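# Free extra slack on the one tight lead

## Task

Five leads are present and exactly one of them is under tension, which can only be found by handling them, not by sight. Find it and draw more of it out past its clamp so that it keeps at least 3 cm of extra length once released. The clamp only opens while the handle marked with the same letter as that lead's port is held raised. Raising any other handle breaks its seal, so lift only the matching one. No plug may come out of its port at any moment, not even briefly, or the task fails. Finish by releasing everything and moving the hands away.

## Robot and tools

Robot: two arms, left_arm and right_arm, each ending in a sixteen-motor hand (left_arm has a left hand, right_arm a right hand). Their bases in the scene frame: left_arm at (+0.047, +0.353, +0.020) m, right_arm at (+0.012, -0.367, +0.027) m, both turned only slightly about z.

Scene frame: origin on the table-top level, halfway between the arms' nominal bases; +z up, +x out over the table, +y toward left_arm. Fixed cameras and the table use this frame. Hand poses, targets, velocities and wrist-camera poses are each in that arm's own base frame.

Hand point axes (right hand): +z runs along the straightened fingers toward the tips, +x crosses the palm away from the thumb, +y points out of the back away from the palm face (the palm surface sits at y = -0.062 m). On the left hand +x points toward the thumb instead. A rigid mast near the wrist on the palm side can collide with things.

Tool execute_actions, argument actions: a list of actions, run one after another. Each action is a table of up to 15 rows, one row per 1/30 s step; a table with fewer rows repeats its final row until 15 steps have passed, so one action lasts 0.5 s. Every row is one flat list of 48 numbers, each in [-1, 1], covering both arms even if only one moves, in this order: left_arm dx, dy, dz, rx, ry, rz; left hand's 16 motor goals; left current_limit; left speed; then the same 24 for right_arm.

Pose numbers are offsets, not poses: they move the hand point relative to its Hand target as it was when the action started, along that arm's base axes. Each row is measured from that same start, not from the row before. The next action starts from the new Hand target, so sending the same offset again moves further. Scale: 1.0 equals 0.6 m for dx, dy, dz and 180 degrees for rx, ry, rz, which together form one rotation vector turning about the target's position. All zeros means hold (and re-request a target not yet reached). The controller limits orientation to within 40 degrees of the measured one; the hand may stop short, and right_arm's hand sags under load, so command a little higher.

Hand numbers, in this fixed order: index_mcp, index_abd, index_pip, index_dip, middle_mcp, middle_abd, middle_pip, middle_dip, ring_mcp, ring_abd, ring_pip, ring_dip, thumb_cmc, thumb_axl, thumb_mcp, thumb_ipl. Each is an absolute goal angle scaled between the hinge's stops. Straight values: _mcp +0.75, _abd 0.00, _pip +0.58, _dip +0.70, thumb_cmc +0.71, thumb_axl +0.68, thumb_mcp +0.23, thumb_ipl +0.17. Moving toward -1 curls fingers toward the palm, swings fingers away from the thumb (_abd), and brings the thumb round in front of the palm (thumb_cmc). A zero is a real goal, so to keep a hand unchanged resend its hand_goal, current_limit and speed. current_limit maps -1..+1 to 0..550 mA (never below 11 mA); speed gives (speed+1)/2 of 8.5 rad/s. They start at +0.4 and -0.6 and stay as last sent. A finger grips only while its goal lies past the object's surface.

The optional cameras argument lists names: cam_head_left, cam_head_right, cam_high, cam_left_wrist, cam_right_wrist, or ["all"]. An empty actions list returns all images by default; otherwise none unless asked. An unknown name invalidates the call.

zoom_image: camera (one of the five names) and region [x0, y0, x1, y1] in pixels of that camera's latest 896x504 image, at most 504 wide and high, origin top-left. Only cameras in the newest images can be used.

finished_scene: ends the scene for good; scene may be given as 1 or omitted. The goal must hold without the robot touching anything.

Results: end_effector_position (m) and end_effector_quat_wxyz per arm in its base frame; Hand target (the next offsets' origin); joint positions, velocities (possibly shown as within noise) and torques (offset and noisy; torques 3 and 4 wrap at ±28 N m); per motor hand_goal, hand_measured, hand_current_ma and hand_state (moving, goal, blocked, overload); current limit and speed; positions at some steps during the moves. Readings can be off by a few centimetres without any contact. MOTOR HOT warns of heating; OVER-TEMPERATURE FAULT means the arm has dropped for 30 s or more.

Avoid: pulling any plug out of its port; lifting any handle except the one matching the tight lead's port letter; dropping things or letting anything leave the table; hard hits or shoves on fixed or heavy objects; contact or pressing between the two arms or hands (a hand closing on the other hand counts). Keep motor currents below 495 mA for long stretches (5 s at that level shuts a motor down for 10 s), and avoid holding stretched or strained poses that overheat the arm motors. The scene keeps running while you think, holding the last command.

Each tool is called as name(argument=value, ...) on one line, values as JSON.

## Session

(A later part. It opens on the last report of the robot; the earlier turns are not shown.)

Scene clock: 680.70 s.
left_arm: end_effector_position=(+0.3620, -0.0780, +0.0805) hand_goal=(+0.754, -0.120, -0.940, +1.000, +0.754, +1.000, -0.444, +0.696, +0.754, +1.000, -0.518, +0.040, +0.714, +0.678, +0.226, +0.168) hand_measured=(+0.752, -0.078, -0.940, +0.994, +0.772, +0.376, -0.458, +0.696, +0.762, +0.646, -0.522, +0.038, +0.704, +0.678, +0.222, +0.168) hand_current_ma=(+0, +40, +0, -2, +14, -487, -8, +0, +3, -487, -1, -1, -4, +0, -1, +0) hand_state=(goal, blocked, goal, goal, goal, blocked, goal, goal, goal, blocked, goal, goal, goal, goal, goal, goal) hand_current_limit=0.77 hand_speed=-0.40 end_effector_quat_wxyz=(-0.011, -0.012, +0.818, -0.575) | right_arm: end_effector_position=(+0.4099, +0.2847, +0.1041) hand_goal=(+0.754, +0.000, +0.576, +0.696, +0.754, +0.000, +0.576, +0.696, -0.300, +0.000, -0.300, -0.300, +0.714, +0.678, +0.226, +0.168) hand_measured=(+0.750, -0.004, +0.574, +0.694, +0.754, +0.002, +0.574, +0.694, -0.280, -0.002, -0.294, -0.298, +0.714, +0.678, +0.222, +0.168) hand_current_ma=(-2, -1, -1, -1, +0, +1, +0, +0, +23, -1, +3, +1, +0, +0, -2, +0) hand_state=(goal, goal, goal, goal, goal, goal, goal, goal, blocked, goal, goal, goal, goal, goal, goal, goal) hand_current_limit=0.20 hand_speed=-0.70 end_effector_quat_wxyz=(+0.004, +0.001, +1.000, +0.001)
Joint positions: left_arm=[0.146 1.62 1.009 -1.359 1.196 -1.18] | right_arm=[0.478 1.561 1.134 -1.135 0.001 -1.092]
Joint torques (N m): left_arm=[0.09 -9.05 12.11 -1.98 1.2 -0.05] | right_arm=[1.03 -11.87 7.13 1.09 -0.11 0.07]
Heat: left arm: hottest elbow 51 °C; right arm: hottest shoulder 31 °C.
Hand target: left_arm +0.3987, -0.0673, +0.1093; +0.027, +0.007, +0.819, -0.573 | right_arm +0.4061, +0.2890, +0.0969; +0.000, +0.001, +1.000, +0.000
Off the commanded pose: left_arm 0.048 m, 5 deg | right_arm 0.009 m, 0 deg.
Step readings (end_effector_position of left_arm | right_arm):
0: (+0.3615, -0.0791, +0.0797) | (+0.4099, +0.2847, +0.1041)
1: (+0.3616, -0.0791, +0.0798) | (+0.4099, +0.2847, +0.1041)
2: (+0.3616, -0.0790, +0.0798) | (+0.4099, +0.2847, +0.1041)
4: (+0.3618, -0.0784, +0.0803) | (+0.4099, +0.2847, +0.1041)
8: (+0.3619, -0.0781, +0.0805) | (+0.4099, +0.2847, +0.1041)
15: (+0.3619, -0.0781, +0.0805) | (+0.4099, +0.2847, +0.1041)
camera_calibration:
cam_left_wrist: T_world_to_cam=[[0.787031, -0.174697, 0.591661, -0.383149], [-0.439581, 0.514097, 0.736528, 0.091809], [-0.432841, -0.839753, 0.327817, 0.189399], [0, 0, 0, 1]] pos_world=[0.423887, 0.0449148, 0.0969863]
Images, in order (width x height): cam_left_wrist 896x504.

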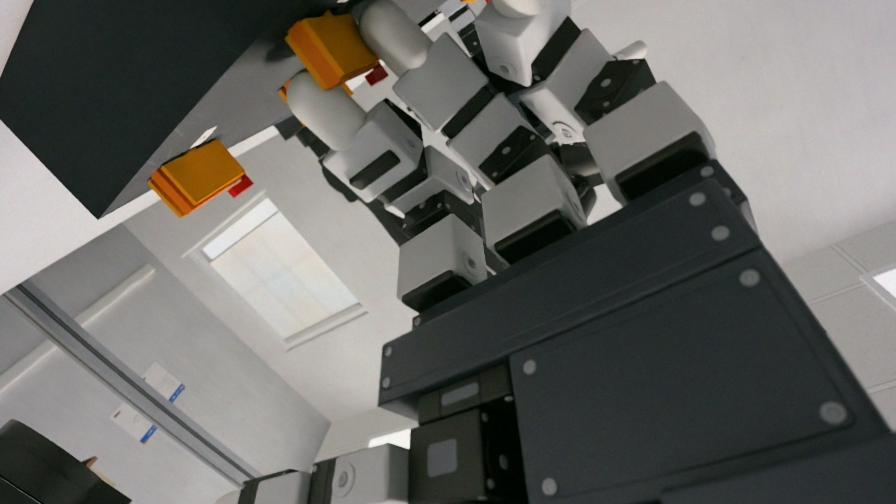

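execute_actions(actions=[[[0.008,0.002,0.012,0,0,0,0.754,-0.12,-0.941,1.0,0.754,1.0,-0.445,0.696,0.754,1.0,-0.518,0.04,0.714,0.678,0.226,0.168,0.77,-0.4,0,0,0,0,0,0,0.754,0,0.576,0.696,0.754,0,0.576,0.696,-0.3,0,-0.3,-0.3,0.714,0.678,0.226,0.168,0.2,-0.7]]], cameras=["cam_left_wrist"])

zoom_image(camera="cam_left_wrist", region=[260, 0, 500, 136])

Scene clock: 681.77 s.
left_arm: end_effector_position=(+0.3625, -0.0772, +0.0823) hand_goal=(+0.754, -0.120, -0.940, +1.000, +0.754, +1.000, -0.444, +0.696, +0.754, +1.000, -0.518, +0.040, +0.714, +0.678, +0.226, +0.168) hand_measured=(+0.750, -0.078, -0.930, +0.998, +0.776, +0.376, -0.458, +0.696, +0.764, +0.646, -0.524, +0.038, +0.704, +0.678, +0.222, +0.168) hand_current_ma=(-1, +40, +5, +0, +18, -487, -8, +0, +5, -487, -2, -1, -4, +0, -1, +0) hand_state=(goal, blocked, goal, goal, blocked, blocked, goal, goal, goal, blocked, goal, goal, goal, goal, goal, goal) hand_current_limit=0.77 hand_speed=-0.40 end_effector_quat_wxyz=(-0.017, -0.014, +0.818, -0.574) | right_arm: end_effector_position=(+0.4099, +0.2847, +0.1041) hand_goal=(+0.754, +0.000, +0.576, +0.696, +0.754, +0.000, +0.576, +0.696, -0.300, +0.000, -0.300, -0.300, +0.714, +0.678, +0.226, +0.168) hand_measured=(+0.750, -0.004, +0.574, +0.694, +0.754, +0.002, +0.574, +0.694, -0.280, -0.002, -0.294, -0.298, +0.714, +0.678, +0.222, +0.168) hand_current_ma=(-2, -1, -1, -1, +0, +1, +0, +0, +23, -1, +3, +1, +0, +0, -2, +0) hand_state=(goal, goal, goal, goal, goal, goal, goal, goal, blocked, goal, goal, goal, goal, goal, goal, goal) hand_current_limit=0.20 hand_speed=-0.70 end_effector_quat_wxyz=(+0.004, +0.001, +1.000, +0.001)
Joint positions: left_arm=[0.146 1.626 1.022 -1.381 1.19 -1.175] | right_arm=[0.478 1.561 1.134 -1.135 0.001 -1.092]
Joint torques (N m): left_arm=[0.09 -9.41 12.81 -1.84 1.37 -0.03] | right_arm=[1.03 -11.93 7.13 1.09 -0.11 0.08]
Heat: left arm: hottest elbow 51 °C; right arm: hottest shoulder 31 °C.
Hand target: left_arm +0.4035, -0.0661, +0.1165; +0.027, +0.007, +0.819, -0.573 | right_arm +0.4061, +0.2890, +0.0969; +0.000, +0.001, +1.000, +0.000
Off the commanded pose: left_arm 0.055 m, 6 deg | right_arm 0.009 m, 0 deg.
Step readings (end_effector_position of left_arm | right_arm):
0: (+0.3620, -0.0781, +0.0805) | (+0.4099, +0.2847, +0.1041)
1: (+0.3620, -0.0781, +0.0805) | (+0.4099, +0.2847, +0.1041)
2: (+0.3620, -0.0780, +0.0806) | (+0.4099, +0.2847, +0.1041)
4: (+0.3623, -0.0776, +0.0816) | (+0.4099, +0.2847, +0.1041)
8: (+0.3623, -0.0773, +0.0824) | (+0.4099, +0.2847, +0.1041)
15: (+0.3624, -0.0772, +0.0823) | (+0.4099, +0.2847, +0.1041)
camera_calibration:
cam_left_wrist: T_world_to_cam=[[0.793596, -0.179094, 0.58149, -0.386258], [-0.428578, 0.513834, 0.743165, 0.0857082], [-0.431886, -0.838987, 0.331021, 0.189195], [0, 0, 0, 1]] pos_world=[0.424976, 0.0455158, 0.0982819]
Images, in order (width x height): cam_left_wrist 896x504.

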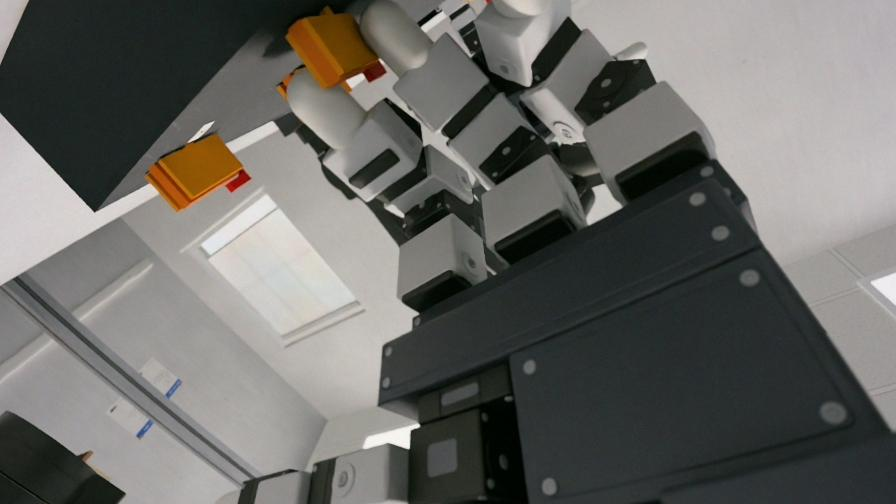

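Scaled by 2.100 from the camera's 896x504 image, which has a finer 1280x720 frame.

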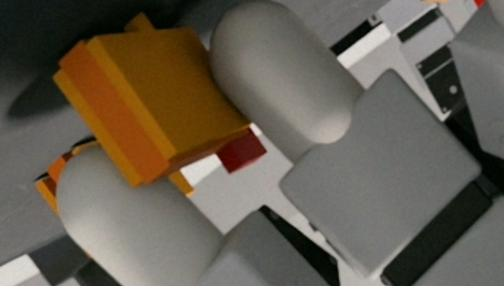

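execute_actions(actions=[[[0.006,0.001,0.012,0,0,0,0.754,-0.12,-0.941,1.0,0.754,1.0,-0.445,0.696,0.754,1.0,-0.518,0.04,0.714,0.678,0.226,0.168,0.77,-0.4,0,0,0,0,0,0,0.754,0,0.576,0.696,0.754,0,0.576,0.696,-0.3,0,-0.3,-0.3,0.714,0.678,0.226,0.168,0.2,-0.7]]], cameras=["cam_left_wrist","cam_high"])

zoom_image(camera="cam_left_wrist", region=[260, 0, 500, 136])

Scene clock: 682.90 s.
left_arm: end_effector_position=(+0.3630, -0.0767, +0.0833) hand_goal=(+0.754, -0.120, -0.940, +1.000, +0.754, +1.000, -0.444, +0.696, +0.754, +1.000, -0.518, +0.040, +0.714, +0.678, +0.226, +0.168) hand_measured=(+0.746, -0.072, -0.918, +1.000, +0.776, +0.376, -0.458, +0.696, +0.766, +0.646, -0.524, +0.038, +0.704, +0.678, +0.222, +0.168) hand_current_ma=(-3, +52, +16, +0, +20, -487, -8, +0, +6, -487, -2, -1, -4, +0, -1, +0) hand_state=(goal, blocked, blocked, goal, blocked, blocked, goal, goal, goal, blocked, goal, goal, goal, goal, goal, goal) hand_current_limit=0.77 hand_speed=-0.40 end_effector_quat_wxyz=(-0.021, -0.013, +0.820, -0.572) | right_arm: end_effector_position=(+0.4099, +0.2847, +0.1041) hand_goal=(+0.754, +0.000, +0.576, +0.696, +0.754, +0.000, +0.576, +0.696, -0.300, +0.000, -0.300, -0.300, +0.714, +0.678, +0.226, +0.168) hand_measured=(+0.750, -0.004, +0.574, +0.694, +0.754, +0.002, +0.574, +0.694, -0.280, -0.002, -0.294, -0.298, +0.714, +0.678, +0.222, +0.168) hand_current_ma=(-2, -1, -1, -1, +0, +1, +0, +0, +23, -1, +3, +1, +0, +0, -2, +0) hand_state=(goal, goal, goal, goal, goal, goal, goal, goal, blocked, goal, goal, goal, goal, goal, goal, goal) hand_current_limit=0.20 hand_speed=-0.70 end_effector_quat_wxyz=(+0.004, +0.001, +1.000, +0.001)
Joint positions: left_arm=[0.145 1.631 1.031 -1.396 1.184 -1.17] | right_arm=[0.478 1.561 1.134 -1.135 0.001 -1.092]
Joint torques (N m): left_arm=[0.09 -10.52 13.5 -2.13 1.65 -0.08] | right_arm=[1.08 -11.87 7.15 1.1 -0.11 0.08]
Heat: left arm: hottest elbow 51 °C; right arm: hottest shoulder 31 °C.
Hand target: left_arm +0.4071, -0.0655, +0.1237; +0.027, +0.007, +0.819, -0.573 | right_arm +0.4061, +0.2890, +0.0969; +0.000, +0.001, +1.000, +0.000
Off the commanded pose: left_arm 0.061 m, 6 deg | right_arm 0.009 m, 0 deg.
Step readings (end_effector_position of left_arm | right_arm):
0: (+0.3624, -0.0772, +0.0824) | (+0.4099, +0.2847, +0.1041)
1: (+0.3624, -0.0772, +0.0824) | (+0.4099, +0.2847, +0.1041)
2: (+0.3625, -0.0773, +0.0826) | (+0.4099, +0.2847, +0.1041)
4: (+0.3627, -0.0768, +0.0830) | (+0.4099, +0.2847, +0.1041)
8: (+0.3628, -0.0768, +0.0833) | (+0.4099, +0.2847, +0.1041)
15: (+0.3629, -0.0767, +0.0833) | (+0.4099, +0.2847, +0.1041)
camera_calibration:
cam_left_wrist: T_world_to_cam=[[0.795965, -0.186431, 0.575919, -0.388123], [-0.420935, 0.513263, 0.747913, 0.0817843], [-0.435033, -0.837737, 0.330064, 0.190815], [0, 0, 0, 1]] pos_world=[0.426369, 0.0455176, 0.0993786]
Images, in order (width x height): cam_high 896x504, cam_left_wrist 896x504.

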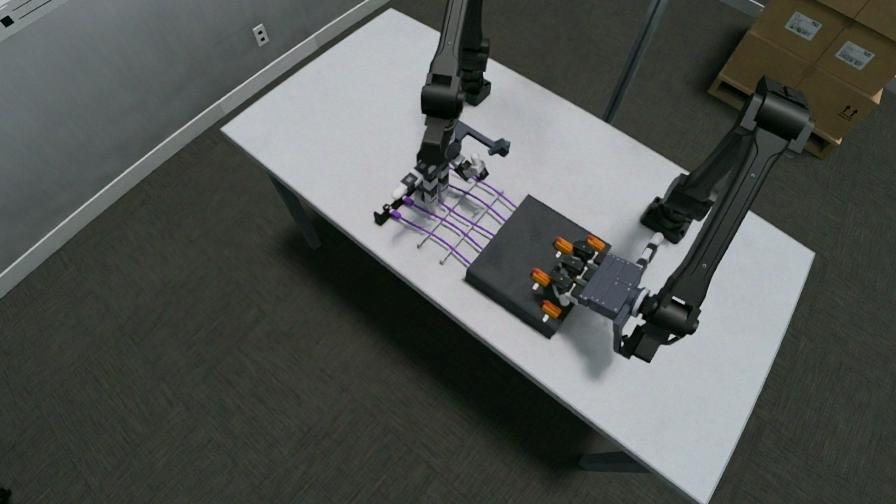

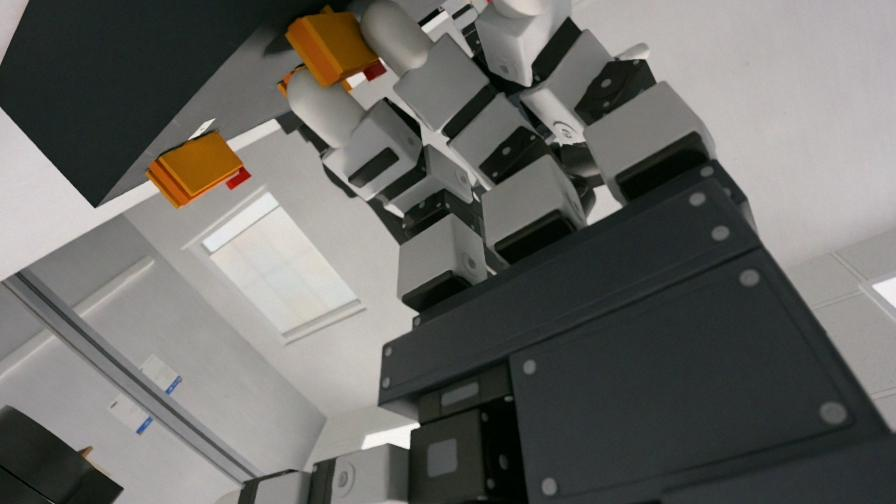

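Scaled by 2.100 from the camera's 896x504 image, which has a finer 1280x720 frame.

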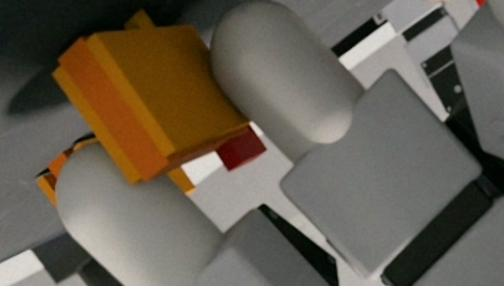

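execute_actions(actions=[[[0.006,0.001,0.012,0,0,0,0.754,-0.12,-0.941,1.0,0.754,1.0,-0.445,0.696,0.754,1.0,-0.518,0.04,0.714,0.678,0.226,0.168,0.77,-0.4,0,0,0,0,0,0,0.754,0,0.576,0.696,0.754,0,0.576,0.696,-0.3,0,-0.3,-0.3,0.714,0.678,0.226,0.168,0.2,-0.7]]], cameras=["cam_left_wrist","cam_high"])

zoom_image(camera="cam_left_wrist", region=[260, 0, 500, 136])

zoom_image(camera="cam_high", region=[460, 190, 620, 350])

Scene clock: 684.07 s.
left_arm: end_effector_position=(+0.3634, -0.0761, +0.0843) hand_goal=(+0.754, -0.120, -0.940, +1.000, +0.754, +1.000, -0.444, +0.696, +0.754, +1.000, -0.518, +0.040, +0.714, +0.678, +0.226, +0.168) hand_measured=(+0.742, -0.062, -0.904, +1.000, +0.778, +0.376, -0.458, +0.696, +0.766, +0.646, -0.524, +0.038, +0.704, +0.678, +0.222, +0.168) hand_current_ma=(-7, +67, +39, +0, +21, -487, -8, +0, +7, -487, -2, -1, -4, +0, -1, +0) hand_state=(goal, blocked, blocked, goal, blocked, blocked, goal, goal, goal, blocked, goal, goal, goal, goal, goal, goal) hand_current_limit=0.77 hand_speed=-0.40 end_effector_quat_wxyz=(-0.026, -0.013, +0.821, -0.571) | right_arm: end_effector_position=(+0.4099, +0.2847, +0.1041) hand_goal=(+0.754, +0.000, +0.576, +0.696, +0.754, +0.000, +0.576, +0.696, -0.300, +0.000, -0.300, -0.300, +0.714, +0.678, +0.226, +0.168) hand_measured=(+0.750, -0.004, +0.574, +0.694, +0.754, +0.002, +0.574, +0.694, -0.280, -0.002, -0.294, -0.298, +0.714, +0.678, +0.222, +0.168) hand_current_ma=(-2, -1, -1, -1, +0, +1, +0, +0, +23, -1, +3, +1, +0, +0, -2, +0) hand_state=(goal, goal, goal, goal, goal, goal, goal, goal, blocked, goal, goal, goal, goal, goal, goal, goal) hand_current_limit=0.20 hand_speed=-0.70 end_effector_quat_wxyz=(+0.004, +0.001, +1.000, +0.001)
Joint positions: left_arm=[0.144 1.636 1.041 -1.412 1.177 -1.164] | right_arm=[0.478 1.561 1.134 -1.135 0.001 -1.092]
Joint torques (N m): left_arm=[0.32 -10.87 13.97 -2.4 1.89 -0.17] | right_arm=[1.03 -11.93 7.12 1.1 -0.11 0.08]
Heat: left arm: hottest elbow 51 °C; right arm: hottest shoulder 31 °C.
Hand target: left_arm +0.4107, -0.0650, +0.1309; +0.027, +0.007, +0.819, -0.573 | right_arm +0.4061, +0.2890, +0.0969; +0.000, +0.001, +1.000, +0.000
Off the commanded pose: left_arm 0.067 m, 7 deg | right_arm 0.009 m, 0 deg.
Step readings (end_effector_position of left_arm | right_arm):
0: (+0.3630, -0.0767, +0.0833) | (+0.4099, +0.2847, +0.1041)
1: (+0.3630, -0.0768, +0.0833) | (+0.4099, +0.2847, +0.1041)
2: (+0.3630, -0.0767, +0.0835) | (+0.4099, +0.2847, +0.1041)
4: (+0.3632, -0.0763, +0.0841) | (+0.4099, +0.2847, +0.1041)
8: (+0.3633, -0.0762, +0.0843) | (+0.4099, +0.2847, +0.1041)
15: (+0.3634, -0.0761, +0.0842) | (+0.4099, +0.2847, +0.1041)
camera_calibration:
cam_left_wrist: T_world_to_cam=[[0.798779, -0.193348, 0.569709, -0.390008], [-0.412884, 0.512576, 0.752856, 0.0774963], [-0.437582, -0.83659, 0.329605, 0.192268], [0, 0, 0, 1]] pos_world=[0.427661, 0.0457195, 0.100475]
Images, in order (width x height): cam_high 896x504, cam_left_wrist 896x504.

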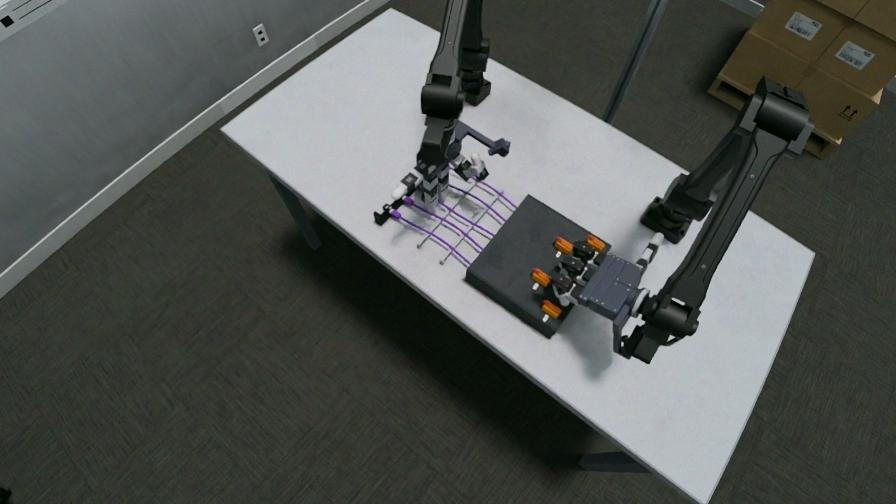

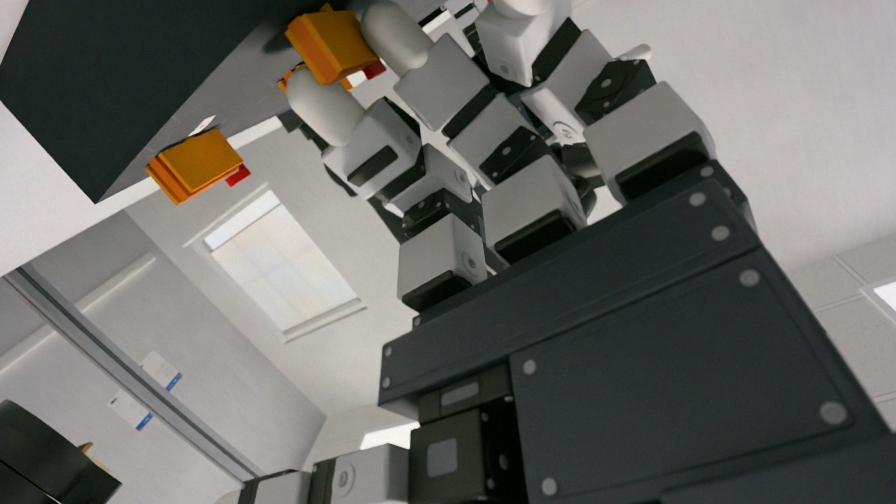

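Scaled by 2.100 from the camera's 896x504 image, which has a finer 1280x720 frame.

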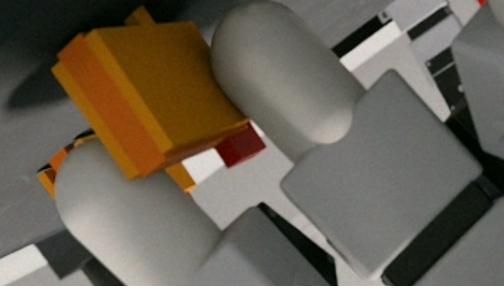

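Scaled by 3.150 from the camera's 896x504 image, which has a finer 1280x720 frame.

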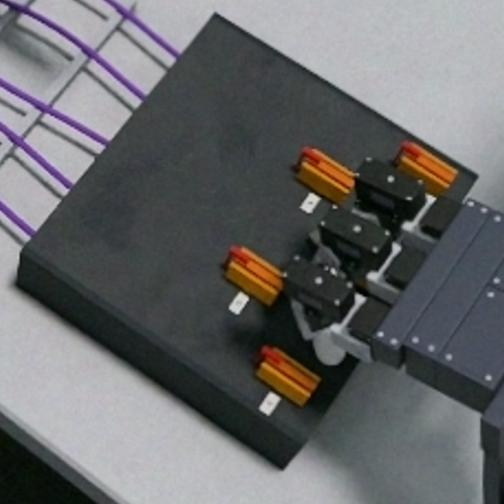

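execute_actions(actions=[[[0.004,-0.014,0.010,0,0,0,0.754,-0.14,-0.96,1.0,0.754,1.0,-0.445,0.696,0.754,1.0,-0.518,0.04,0.714,0.678,0.226,0.168,0.77,-0.4,0,0,0,0,0,0,0.754,0,0.576,0.696,0.754,0,0.576,0.696,-0.3,0,-0.3,-0.3,0.714,0.678,0.226,0.168,0.2,-0.7]]], cameras=["cam_left_wrist"])

zoom_image(camera="cam_left_wrist", region=[260, 0, 500, 136])

Scene clock: 685.63 s.
left_arm: end_effector_position=(+0.3637, -0.0780, +0.0850) hand_goal=(+0.754, -0.140, -0.960, +1.000, +0.754, +1.000, -0.444, +0.696, +0.754, +1.000, -0.518, +0.040, +0.714, +0.678, +0.226, +0.168) hand_measured=(+0.730, -0.062, -0.904, +1.000, +0.776, +0.376, -0.464, +0.690, +0.766, +0.648, -0.530, +0.038, +0.704, +0.678, +0.222, +0.168) hand_current_ma=(-21, +111, +81, +0, +19, -487, -14, -2, +7, -487, -6, -1, -4, +0, -1, +0) hand_state=(blocked, blocked, blocked, goal, blocked, blocked, goal, goal, goal, blocked, goal, goal, goal, goal, goal, goal) hand_current_limit=0.77 hand_speed=-0.40 end_effector_quat_wxyz=(-0.030, -0.011, +0.822, -0.568) | right_arm: end_effector_position=(+0.4099, +0.2847, +0.1041) hand_goal=(+0.754, +0.000, +0.576, +0.696, +0.754, +0.000, +0.576, +0.696, -0.300, +0.000, -0.300, -0.300, +0.714, +0.678, +0.226, +0.168) hand_measured=(+0.750, -0.004, +0.574, +0.694, +0.754, +0.002, +0.574, +0.694, -0.280, -0.002, -0.294, -0.298, +0.714, +0.678, +0.222, +0.168) hand_current_ma=(-2, -1, -1, -1, +0, +1, +0, +0, +23, -1, +3, +1, +0, +0, -2, +0) hand_state=(goal, goal, goal, goal, goal, goal, goal, goal, blocked, goal, goal, goal, goal, goal, goal, goal) hand_current_limit=0.20 hand_speed=-0.70 end_effector_quat_wxyz=(+0.004, +0.001, +1.000, +0.001)
Joint positions: left_arm=[0.136 1.636 1.046 -1.412 1.171 -1.174] | right_arm=[0.478 1.561 1.134 -1.135 0.001 -1.092]
Joint torques (N m): left_arm=[-0.79 -11.22 14.19 -1.65 2.51 -0.43] | right_arm=[0.97 -11.87 7.12 1.09 -0.11 0.08]
Heat: left arm: hottest elbow 52 °C; right arm: hottest shoulder 31 °C.
Hand target: left_arm +0.4131, -0.0734, +0.1368; +0.027, +0.007, +0.819, -0.573 | right_arm +0.4061, +0.2890, +0.0969; +0.000, +0.001, +1.000, +0.000
Off the commanded pose: left_arm 0.072 m, 7 deg | right_arm 0.009 m, 0 deg.
Step readings (end_effector_position of left_arm | right_arm):
0: (+0.3635, -0.0761, +0.0843) | (+0.4099, +0.2847, +0.1041)
1: (+0.3635, -0.0761, +0.0843) | (+0.4099, +0.2847, +0.1041)
2: (+0.3634, -0.0764, +0.0843) | (+0.4099, +0.2847, +0.1041)
4: (+0.3636, -0.0771, +0.0845) | (+0.4099, +0.2847, +0.1041)
8: (+0.3637, -0.0779, +0.0849) | (+0.4099, +0.2847, +0.1041)
15: (+0.3637, -0.0780, +0.0850) | (+0.4099, +0.2847, +0.1041)
camera_calibration:
cam_left_wrist: T_world_to_cam=[[0.799817, -0.20259, 0.565023, -0.391695], [-0.405888, 0.510946, 0.757753, 0.0749401], [-0.442209, -0.835399, 0.326434, 0.192562], [0, 0, 0, 1]] pos_world=[0.428854, 0.0432227, 0.101672]
Images, in order (width x height): cam_left_wrist 896x504.

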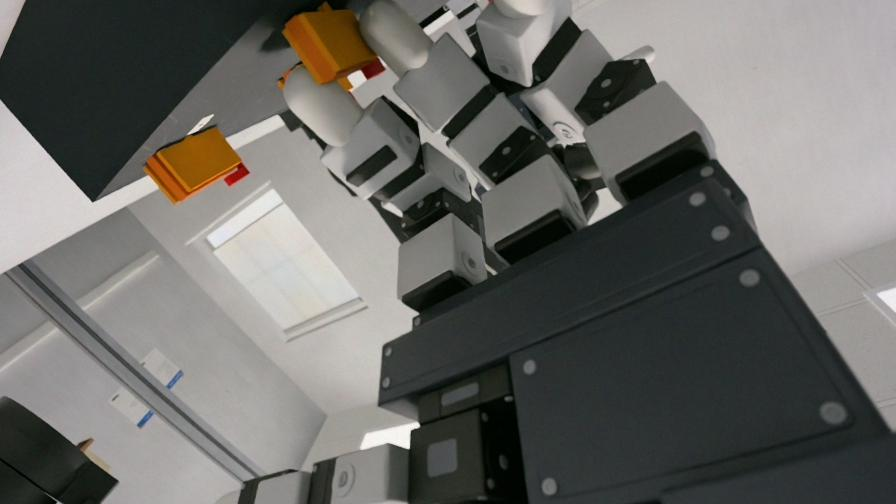

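Scaled by 2.100 from the camera's 896x504 image, which has a finer 1280x720 frame.

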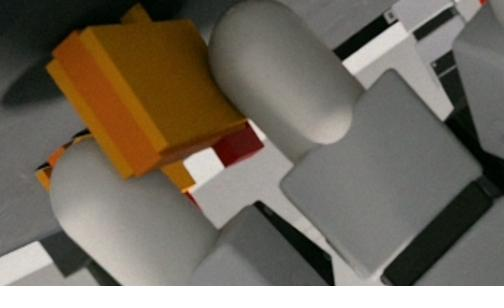

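execute_actions(actions=[[[0.002,-0.004,0.012,0,0,0,0.754,-0.14,-0.96,1.0,0.754,1.0,-0.445,0.696,0.754,1.0,-0.518,0.04,0.714,0.678,0.226,0.168,0.77,-0.4,0,0,0,0,0,0,0.754,0,0.576,0.696,0.754,0,0.576,0.696,-0.3,0,-0.3,-0.3,0.714,0.678,0.226,0.168,0.2,-0.7]]], cameras=["cam_left_wrist"])

zoom_image(camera="cam_left_wrist", region=[260, 0, 500, 136])

Scene clock: 687.03 s.
left_arm: end_effector_position=(+0.3639, -0.0788, +0.0857) hand_goal=(+0.754, -0.140, -0.960, +1.000, +0.754, +1.000, -0.444, +0.696, +0.754, +1.000, -0.518, +0.040, +0.714, +0.678, +0.226, +0.168) hand_measured=(+0.726, -0.062, -0.904, +1.000, +0.772, +0.376, -0.466, +0.688, +0.764, +0.650, -0.532, +0.038, +0.704, +0.678, +0.222, +0.168) hand_current_ma=(-29, +111, +81, +0, +14, -487, -16, -3, +5, -487, -7, -1, -4, +0, -1, +0) hand_state=(blocked, blocked, blocked, goal, goal, blocked, blocked, goal, goal, blocked, goal, goal, goal, goal, goal, goal) hand_current_limit=0.77 hand_speed=-0.40 end_effector_quat_wxyz=(-0.033, -0.011, +0.824, -0.566) | right_arm: end_effector_position=(+0.4099, +0.2847, +0.1041) hand_goal=(+0.754, +0.000, +0.576, +0.696, +0.754, +0.000, +0.576, +0.696, -0.300, +0.000, -0.300, -0.300, +0.714, +0.678, +0.226, +0.168) hand_measured=(+0.750, -0.004, +0.574, +0.694, +0.754, +0.002, +0.574, +0.694, -0.280, -0.002, -0.294, -0.298, +0.714, +0.678, +0.222, +0.168) hand_current_ma=(-2, -1, -1, -1, +0, +1, +0, +0, +23, -1, +3, +1, +0, +0, -2, +0) hand_state=(goal, goal, goal, goal, goal, goal, goal, goal, blocked, goal, goal, goal, goal, goal, goal, goal) hand_current_limit=0.20 hand_speed=-0.70 end_effector_quat_wxyz=(+0.004, +0.001, +1.000, +0.001)
Joint positions: left_arm=[0.131 1.636 1.05 -1.412 1.167 -1.183] | right_arm=[0.478 1.561 1.134 -1.135 0.001 -1.092]
Joint torques (N m): left_arm=[-0.26 -12.1 14.68 -2.04 2.75 -0.43] | right_arm=[1.03 -11.93 7.13 1.1 -0.11 0.08]
Heat: left arm: hottest elbow 52 °C; right arm: hottest shoulder 31 °C.
Hand target: left_arm +0.4142, -0.0758, +0.1440; +0.027, +0.007, +0.819, -0.573 | right_arm +0.4061, +0.2890, +0.0969; +0.000, +0.001, +1.000, +0.000
Off the commanded pose: left_arm 0.077 m, 7 deg | right_arm 0.009 m, 0 deg.
Step readings (end_effector_position of left_arm | right_arm):
0: (+0.3637, -0.0780, +0.0850) | (+0.4099, +0.2847, +0.1041)
1: (+0.3637, -0.0780, +0.0850) | (+0.4099, +0.2847, +0.1041)
2: (+0.3638, -0.0782, +0.0851) | (+0.4099, +0.2847, +0.1041)
4: (+0.3637, -0.0783, +0.0852) | (+0.4099, +0.2847, +0.1041)
8: (+0.3640, -0.0788, +0.0856) | (+0.4099, +0.2847, +0.1041)
15: (+0.3639, -0.0788, +0.0857) | (+0.4099, +0.2847, +0.1041)
camera_calibration:
cam_left_wrist: T_world_to_cam=[[0.802239, -0.207372, 0.55983, -0.393185], [-0.400492, 0.508491, 0.762262, 0.072335], [-0.44274, -0.835723, 0.324881, 0.192101], [0, 0, 0, 1]] pos_world=[0.429449, 0.0422258, 0.102569]
Images, in order (width x height): cam_left_wrist 896x504.

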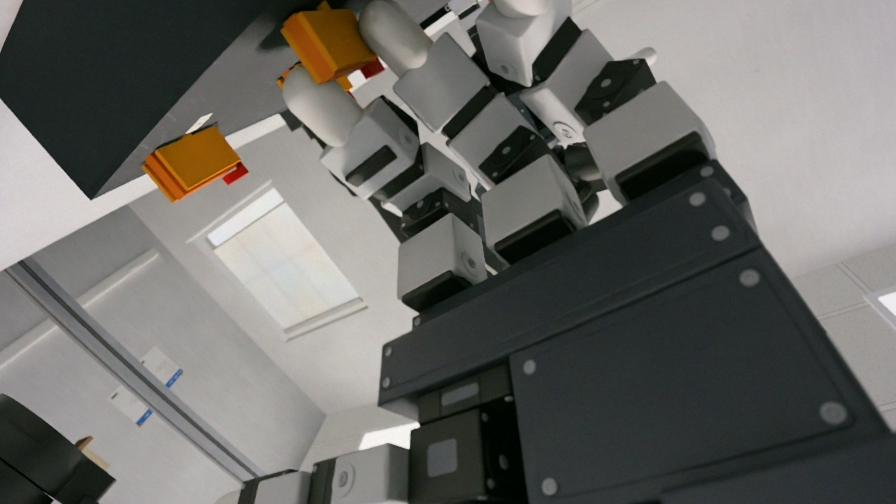

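Scaled by 2.100 from the camera's 896x504 image, which has a finer 1280x720 frame.

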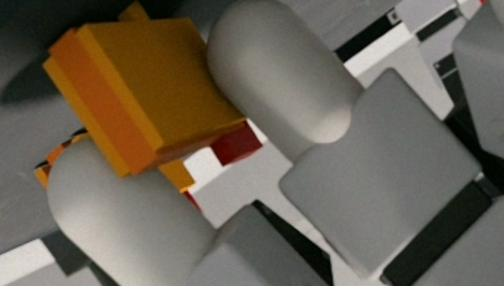

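execute_actions(actions=[[[0.002,-0.004,0.014,0,0,0,0.77,-0.14,-0.98,1.0,0.754,1.0,-0.445,0.696,0.754,1.0,-0.518,0.04,0.714,0.678,0.226,0.168,0.77,-0.4,0,0,0,0,0,0,0.754,0,0.576,0.696,0.754,0,0.576,0.696,-0.3,0,-0.3,-0.3,0.714,0.678,0.226,0.168,0.2,-0.7]]], cameras=["cam_left_wrist"])

zoom_image(camera="cam_left_wrist", region=[260, 0, 500, 136])

Scene clock: 690.53 s.
left_arm: end_effector_position=(+0.4026, -0.0808, +0.1404) hand_goal=(+0.770, -0.140, -0.980, +1.000, +0.754, +1.000, -0.444, +0.696, +0.754, +1.000, -0.518, +0.040, +0.714, +0.678, +0.226, +0.168) hand_measured=(+0.740, -0.074, -1.000, +1.000, +0.748, +0.492, -0.484, +0.686, +0.756, +0.722, -0.530, +0.038, +0.704, +0.678, +0.222, +0.168) hand_current_ma=(-31, +86, -14, +0, -3, -487, -45, -4, +0, -487, -6, +0, -5, +0, -1, +0) hand_state=(blocked, blocked, goal, goal, goal, blocked, blocked, goal, goal, blocked, goal, goal, goal, goal, goal, goal) hand_current_limit=0.77 hand_speed=-0.40 end_effector_quat_wxyz=(+0.018, +0.004, +0.818, -0.575) | right_arm: end_effector_position=(+0.4099, +0.2847, +0.1041) hand_goal=(+0.754, +0.000, +0.576, +0.696, +0.754, +0.000, +0.576, +0.696, -0.300, +0.000, -0.300, -0.300, +0.714, +0.678, +0.226, +0.168) hand_measured=(+0.750, -0.004, +0.574, +0.694, +0.754, +0.002, +0.574, +0.694, -0.280, -0.002, -0.294, -0.298, +0.714, +0.678, +0.222, +0.168) hand_current_ma=(-2, -1, -1, -1, +0, +1, +0, +0, +23, -1, +3, +1, +0, +0, -2, +0) hand_state=(goal, goal, goal, goal, goal, goal, goal, goal, blocked, goal, goal, goal, goal, goal, goal, goal) hand_current_limit=0.20 hand_speed=-0.70 end_effector_quat_wxyz=(+0.004, +0.001, +1.000, +0.001)
Joint positions: left_arm=[0.129 1.583 1.159 -1.424 1.21 -1.24] | right_arm=[0.478 1.561 1.134 -1.135 0.001 -1.092]
Joint torques (N m): left_arm=[-1.38 -8.23 9.46 -1.22 1.05 -0.14] | right_arm=[1.03 -11.81 7.12 1.07 -0.11 0.07]
Heat: left arm: hottest elbow 52 °C; right arm: hottest shoulder 32 °C.
Hand target: left_arm +0.4155, -0.0781, +0.1524; +0.027, +0.007, +0.819, -0.573 | right_arm +0.4061, +0.2890, +0.0969; +0.000, +0.001, +1.000, +0.000
Off the commanded pose: left_arm 0.018 m, 1 deg | right_arm 0.009 m, 0 deg.
Step readings (end_effector_position of left_arm | right_arm):
0: (+0.3639, -0.0788, +0.0857) | (+0.4099, +0.2847, +0.1041)
1: (+0.3639, -0.0788, +0.0857) | (+0.4099, +0.2847, +0.1041)
2: (+0.3640, -0.0789, +0.0859) | (+0.4099, +0.2847, +0.1041)
4: (+0.3642, -0.0792, +0.0865) | (+0.4099, +0.2847, +0.1041)
8: (+0.3739, -0.0827, +0.0997) | (+0.4099, +0.2847, +0.1041)
15: (+0.4032, -0.0808, +0.1399) | (+0.4099, +0.2847, +0.1041)
camera_calibration:
cam_left_wrist: T_world_to_cam=[[0.748598, -0.169708, 0.640937, -0.441978], [-0.490418, 0.508824, 0.707522, 0.0910402], [-0.446197, -0.843977, 0.297677, 0.194377], [0, 0, 0, 1]] pos_world=[0.462242, 0.042719, 0.161006]
Images, in order (width x height): cam_left_wrist 896x504.

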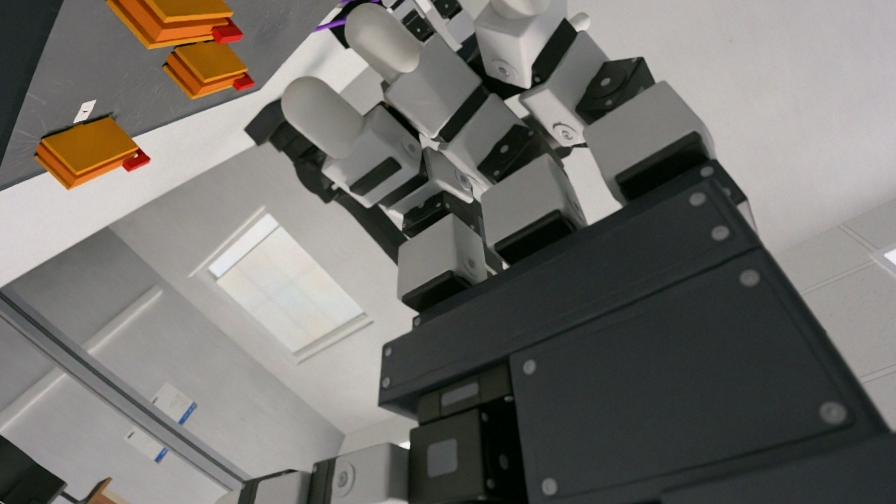

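Scaled by 2.100 from the camera's 896x504 image, which has a finer 1280x720 frame.

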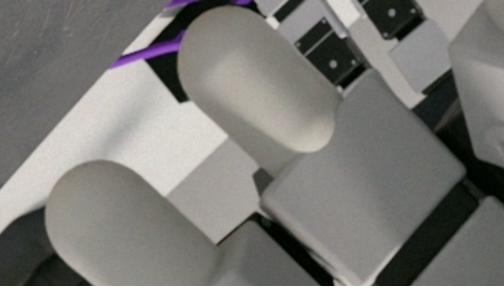

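execute_actions(actions=[], cameras=["cam_head_left","cam_head_right","cam_high"])

zoom_image(camera="cam_high", region=[460, 190, 620, 350])

zoom_image(camera="cam_left_wrist", region=[0, 0, 320, 220])

Scene clock: 690.90 s.
left_arm: end_effector_position=(+0.4025, -0.0808, +0.1404) hand_goal=(+0.770, -0.140, -0.980, +1.000, +0.754, +1.000, -0.444, +0.696, +0.754, +1.000, -0.518, +0.040, +0.714, +0.678, +0.226, +0.168) hand_measured=(+0.740, -0.074, -1.000, +1.000, +0.748, +0.492, -0.484, +0.686, +0.756, +0.722, -0.530, +0.038, +0.704, +0.678, +0.222, +0.168) hand_current_ma=(-31, +86, -14, +0, -3, -487, -45, -4, +0, -487, -6, +0, -5, +0, -1, +0) hand_state=(blocked, blocked, goal, goal, goal, blocked, blocked, goal, goal, blocked, goal, goal, goal, goal, goal, goal) hand_current_limit=0.77 hand_speed=-0.40 end_effector_quat_wxyz=(+0.017, +0.003, +0.818, -0.575) | right_arm: end_effector_position=(+0.4099, +0.2847, +0.1041) hand_goal=(+0.754, +0.000, +0.576, +0.696, +0.754, +0.000, +0.576, +0.696, -0.300, +0.000, -0.300, -0.300, +0.714, +0.678, +0.226, +0.168) hand_measured=(+0.750, -0.004, +0.574, +0.694, +0.754, +0.002, +0.574, +0.694, -0.280, -0.002, -0.294, -0.298, +0.714, +0.678, +0.222, +0.168) hand_current_ma=(-2, -1, -1, -1, +0, +1, +0, +0, +23, -1, +3, +1, +0, +0, -2, +0) hand_state=(goal, goal, goal, goal, goal, goal, goal, goal, blocked, goal, goal, goal, goal, goal, goal, goal) hand_current_limit=0.20 hand_speed=-0.70 end_effector_quat_wxyz=(+0.004, +0.001, +1.000, +0.001)
Joint positions: left_arm=[0.129 1.583 1.159 -1.424 1.21 -1.241] | right_arm=[0.478 1.561 1.134 -1.135 0.001 -1.092]
Joint velocities: within noise
Joint torques (N m): left_arm=[-0.97 -7.65 9.61 -1.09 1.06 -0.18] | right_arm=[0.97 -11.93 7.13 1.11 -0.11 0.08]
Heat: left arm: hottest elbow 52 °C; right arm: hottest shoulder 32 °C.
Hand target: left_arm +0.4156, -0.0781, +0.1524; +0.027, +0.007, +0.819, -0.573 | right_arm +0.4061, +0.2890, +0.0969; +0.000, +0.001, +1.000, +0.000
Off the commanded pose: left_arm 0.018 m, 1 deg | right_arm 0.009 m, 0 deg.
Images, in order (width x height): cam_head_left 896x504, cam_head_right 896x504, cam_high 896x504.

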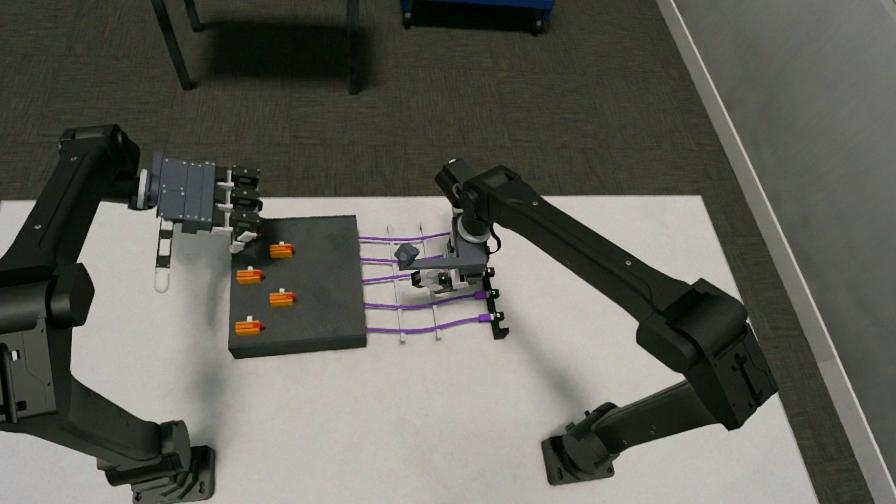

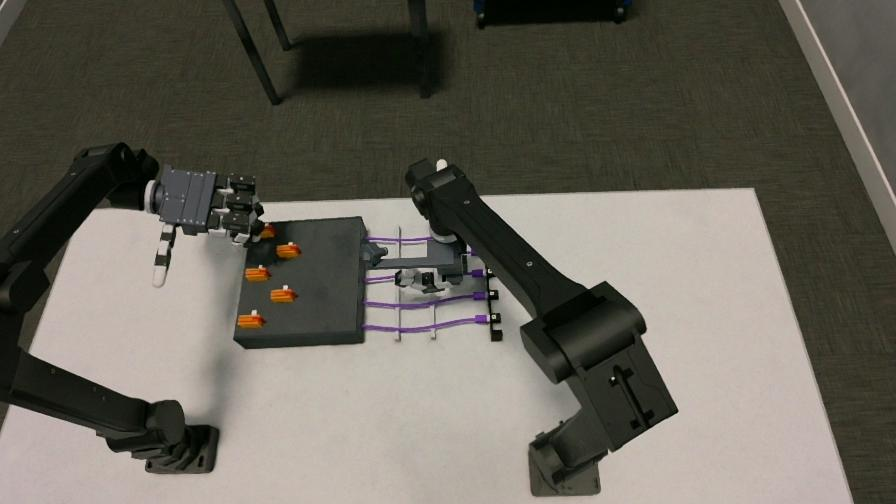

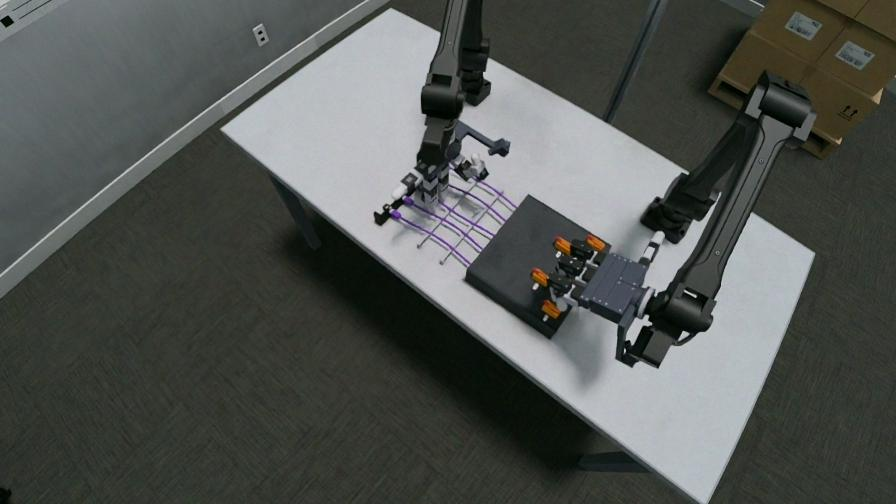

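Scaled by 3.150 from the camera's 896x504 image, which has a finer 1280x720 frame.

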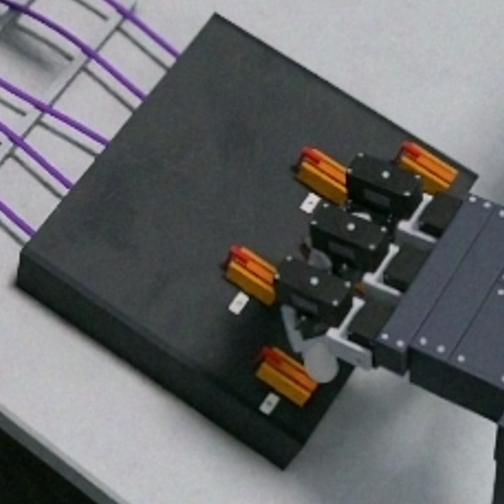

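This scene's latest camera images include none from cam_left_wrist. They are from: cam_head_left, cam_head_right, cam_high. cam_left_wrist's image comes with the result of a call that names it in "cameras".

zoom_image(camera="cam_head_left", region=[200, 200, 340, 350])

zoom_image(camera="cam_head_right", region=[210, 200, 350, 350])

Scaled by 3.360 from the camera's 896x504 image, which has a finer 1280x720 frame.

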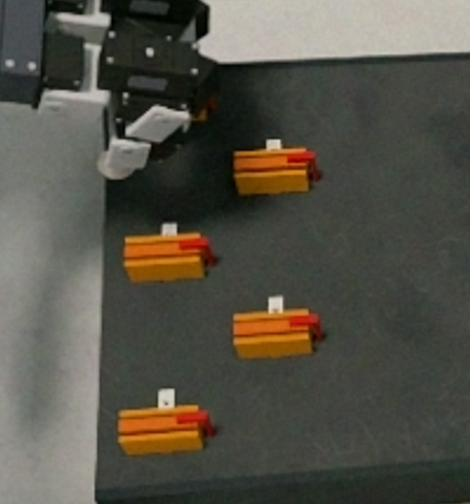

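Scaled by 3.360 from the camera's 896x504 image, which has a finer 1280x720 frame.

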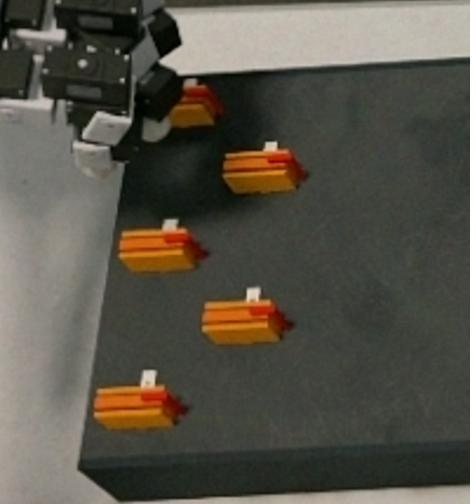

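execute_actions(actions=[[[0,0,0,0,0,0,0.754,-0.05,-0.941,1.0,0.754,0.1,-0.445,0.696,0.754,0.2,-0.518,0.04,0.714,0.678,0.226,0.168,0.4,-0.3,0,0,0,0,0,0,0.754,0,0.576,0.696,0.754,0,0.576,0.696,-0.3,0,-0.3,-0.3,0.714,0.678,0.226,0.168,0.2,-0.7]]], cameras=["cam_left_wrist"])

zoom_image(camera="cam_left_wrist", region=[20, 0, 270, 200])

Scene clock: 707.10 s.
left_arm: end_effector_position=(+0.4024, -0.0808, +0.1404) hand_goal=(+0.754, -0.050, -0.940, +1.000, +0.754, +0.100, -0.444, +0.696, +0.754, +0.200, -0.518, +0.040, +0.714, +0.678, +0.226, +0.168) hand_measured=(+0.740, -0.046, -0.942, +1.000, +0.746, +0.104, -0.448, +0.694, +0.750, +0.204, -0.520, +0.038, +0.704, +0.678, +0.222, +0.168) hand_current_ma=(-8, +1, +0, +0, -3, +1, -1, +0, -1, +1, +0, +0, -5, +0, -1, +0) hand_state=(goal, goal, goal, goal, goal, goal, goal, goal, goal, goal, goal, goal, goal, goal, goal, goal) hand_current_limit=0.40 hand_speed=-0.30 end_effector_quat_wxyz=(+0.017, +0.003, +0.818, -0.575) | right_arm: end_effector_position=(+0.4099, +0.2847, +0.1041) hand_goal=(+0.754, +0.000, +0.576, +0.696, +0.754, +0.000, +0.576, +0.696, -0.300, +0.000, -0.300, -0.300, +0.714, +0.678, +0.226, +0.168) hand_measured=(+0.750, -0.004, +0.574, +0.694, +0.754, +0.002, +0.574, +0.694, -0.280, -0.002, -0.294, -0.298, +0.714, +0.678, +0.222, +0.168) hand_current_ma=(-2, -1, -1, -1, +0, +1, +0, +0, +23, -1, +3, +1, +0, +0, -2, +0) hand_state=(goal, goal, goal, goal, goal, goal, goal, goal, blocked, goal, goal, goal, goal, goal, goal, goal) hand_current_limit=0.20 hand_speed=-0.70 end_effector_quat_wxyz=(+0.004, +0.001, +1.000, +0.001)
Joint positions: left_arm=[0.129 1.583 1.159 -1.424 1.21 -1.243] | right_arm=[0.478 1.561 1.134 -1.135 0.001 -1.092]
Joint torques (N m): left_arm=[-1.32 -9.17 9.47 -1.11 1.05 -0.14] | right_arm=[0.97 -11.87 7.13 1.1 -0.11 0.07]
Heat: left arm: hottest elbow 53 °C; right arm: hottest shoulder 32 °C.
Hand target: left_arm +0.4155, -0.0781, +0.1524; +0.027, +0.007, +0.819, -0.573 | right_arm +0.4061, +0.2890, +0.0969; +0.000, +0.001, +1.000, +0.000
Off the commanded pose: left_arm 0.018 m, 1 deg | right_arm 0.009 m, 0 deg.
Step readings (end_effector_position of left_arm | right_arm):
0: (+0.4025, -0.0808, +0.1404) | (+0.4099, +0.2847, +0.1041)
1: (+0.4025, -0.0808, +0.1404) | (+0.4099, +0.2847, +0.1041)
2: (+0.4025, -0.0808, +0.1404) | (+0.4099, +0.2847, +0.1041)
4: (+0.4025, -0.0808, +0.1404) | (+0.4099, +0.2847, +0.1041)
8: (+0.4024, -0.0808, +0.1404) | (+0.4099, +0.2847, +0.1041)
15: (+0.4024, -0.0808, +0.1404) | (+0.4099, +0.2847, +0.1041)
camera_calibration:
cam_left_wrist: T_world_to_cam=[[0.750119, -0.169127, 0.63931, -0.442154], [-0.489258, 0.508477, 0.708574, 0.0902734], [-0.444914, -0.844303, 0.298672, 0.193534], [0, 0, 0, 1]] pos_world=[0.461941, 0.0427192, 0.160905]
Images, in order (width x height): cam_left_wrist 896x504.

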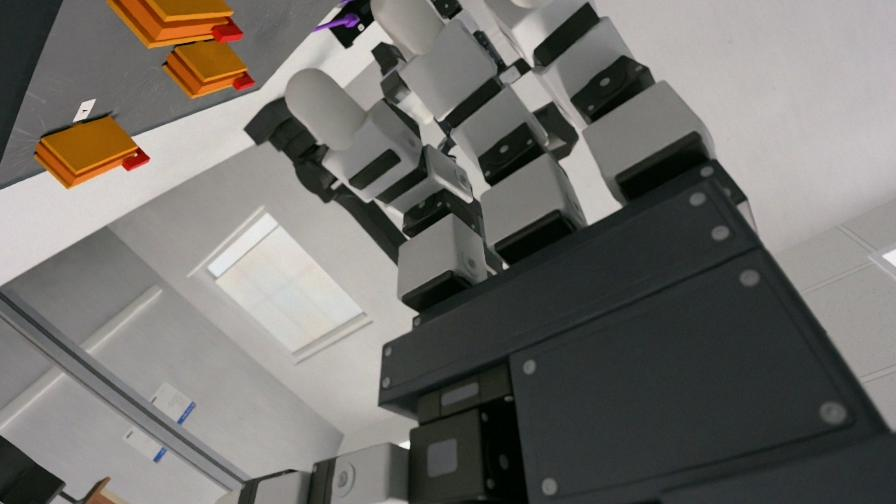

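Scaled by 2.016 from the camera's 896x504 image, which has a finer 1280x720 frame.

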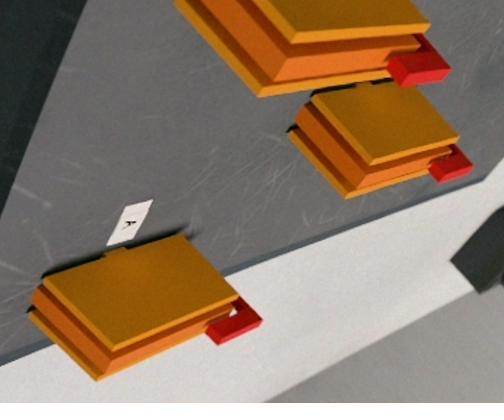

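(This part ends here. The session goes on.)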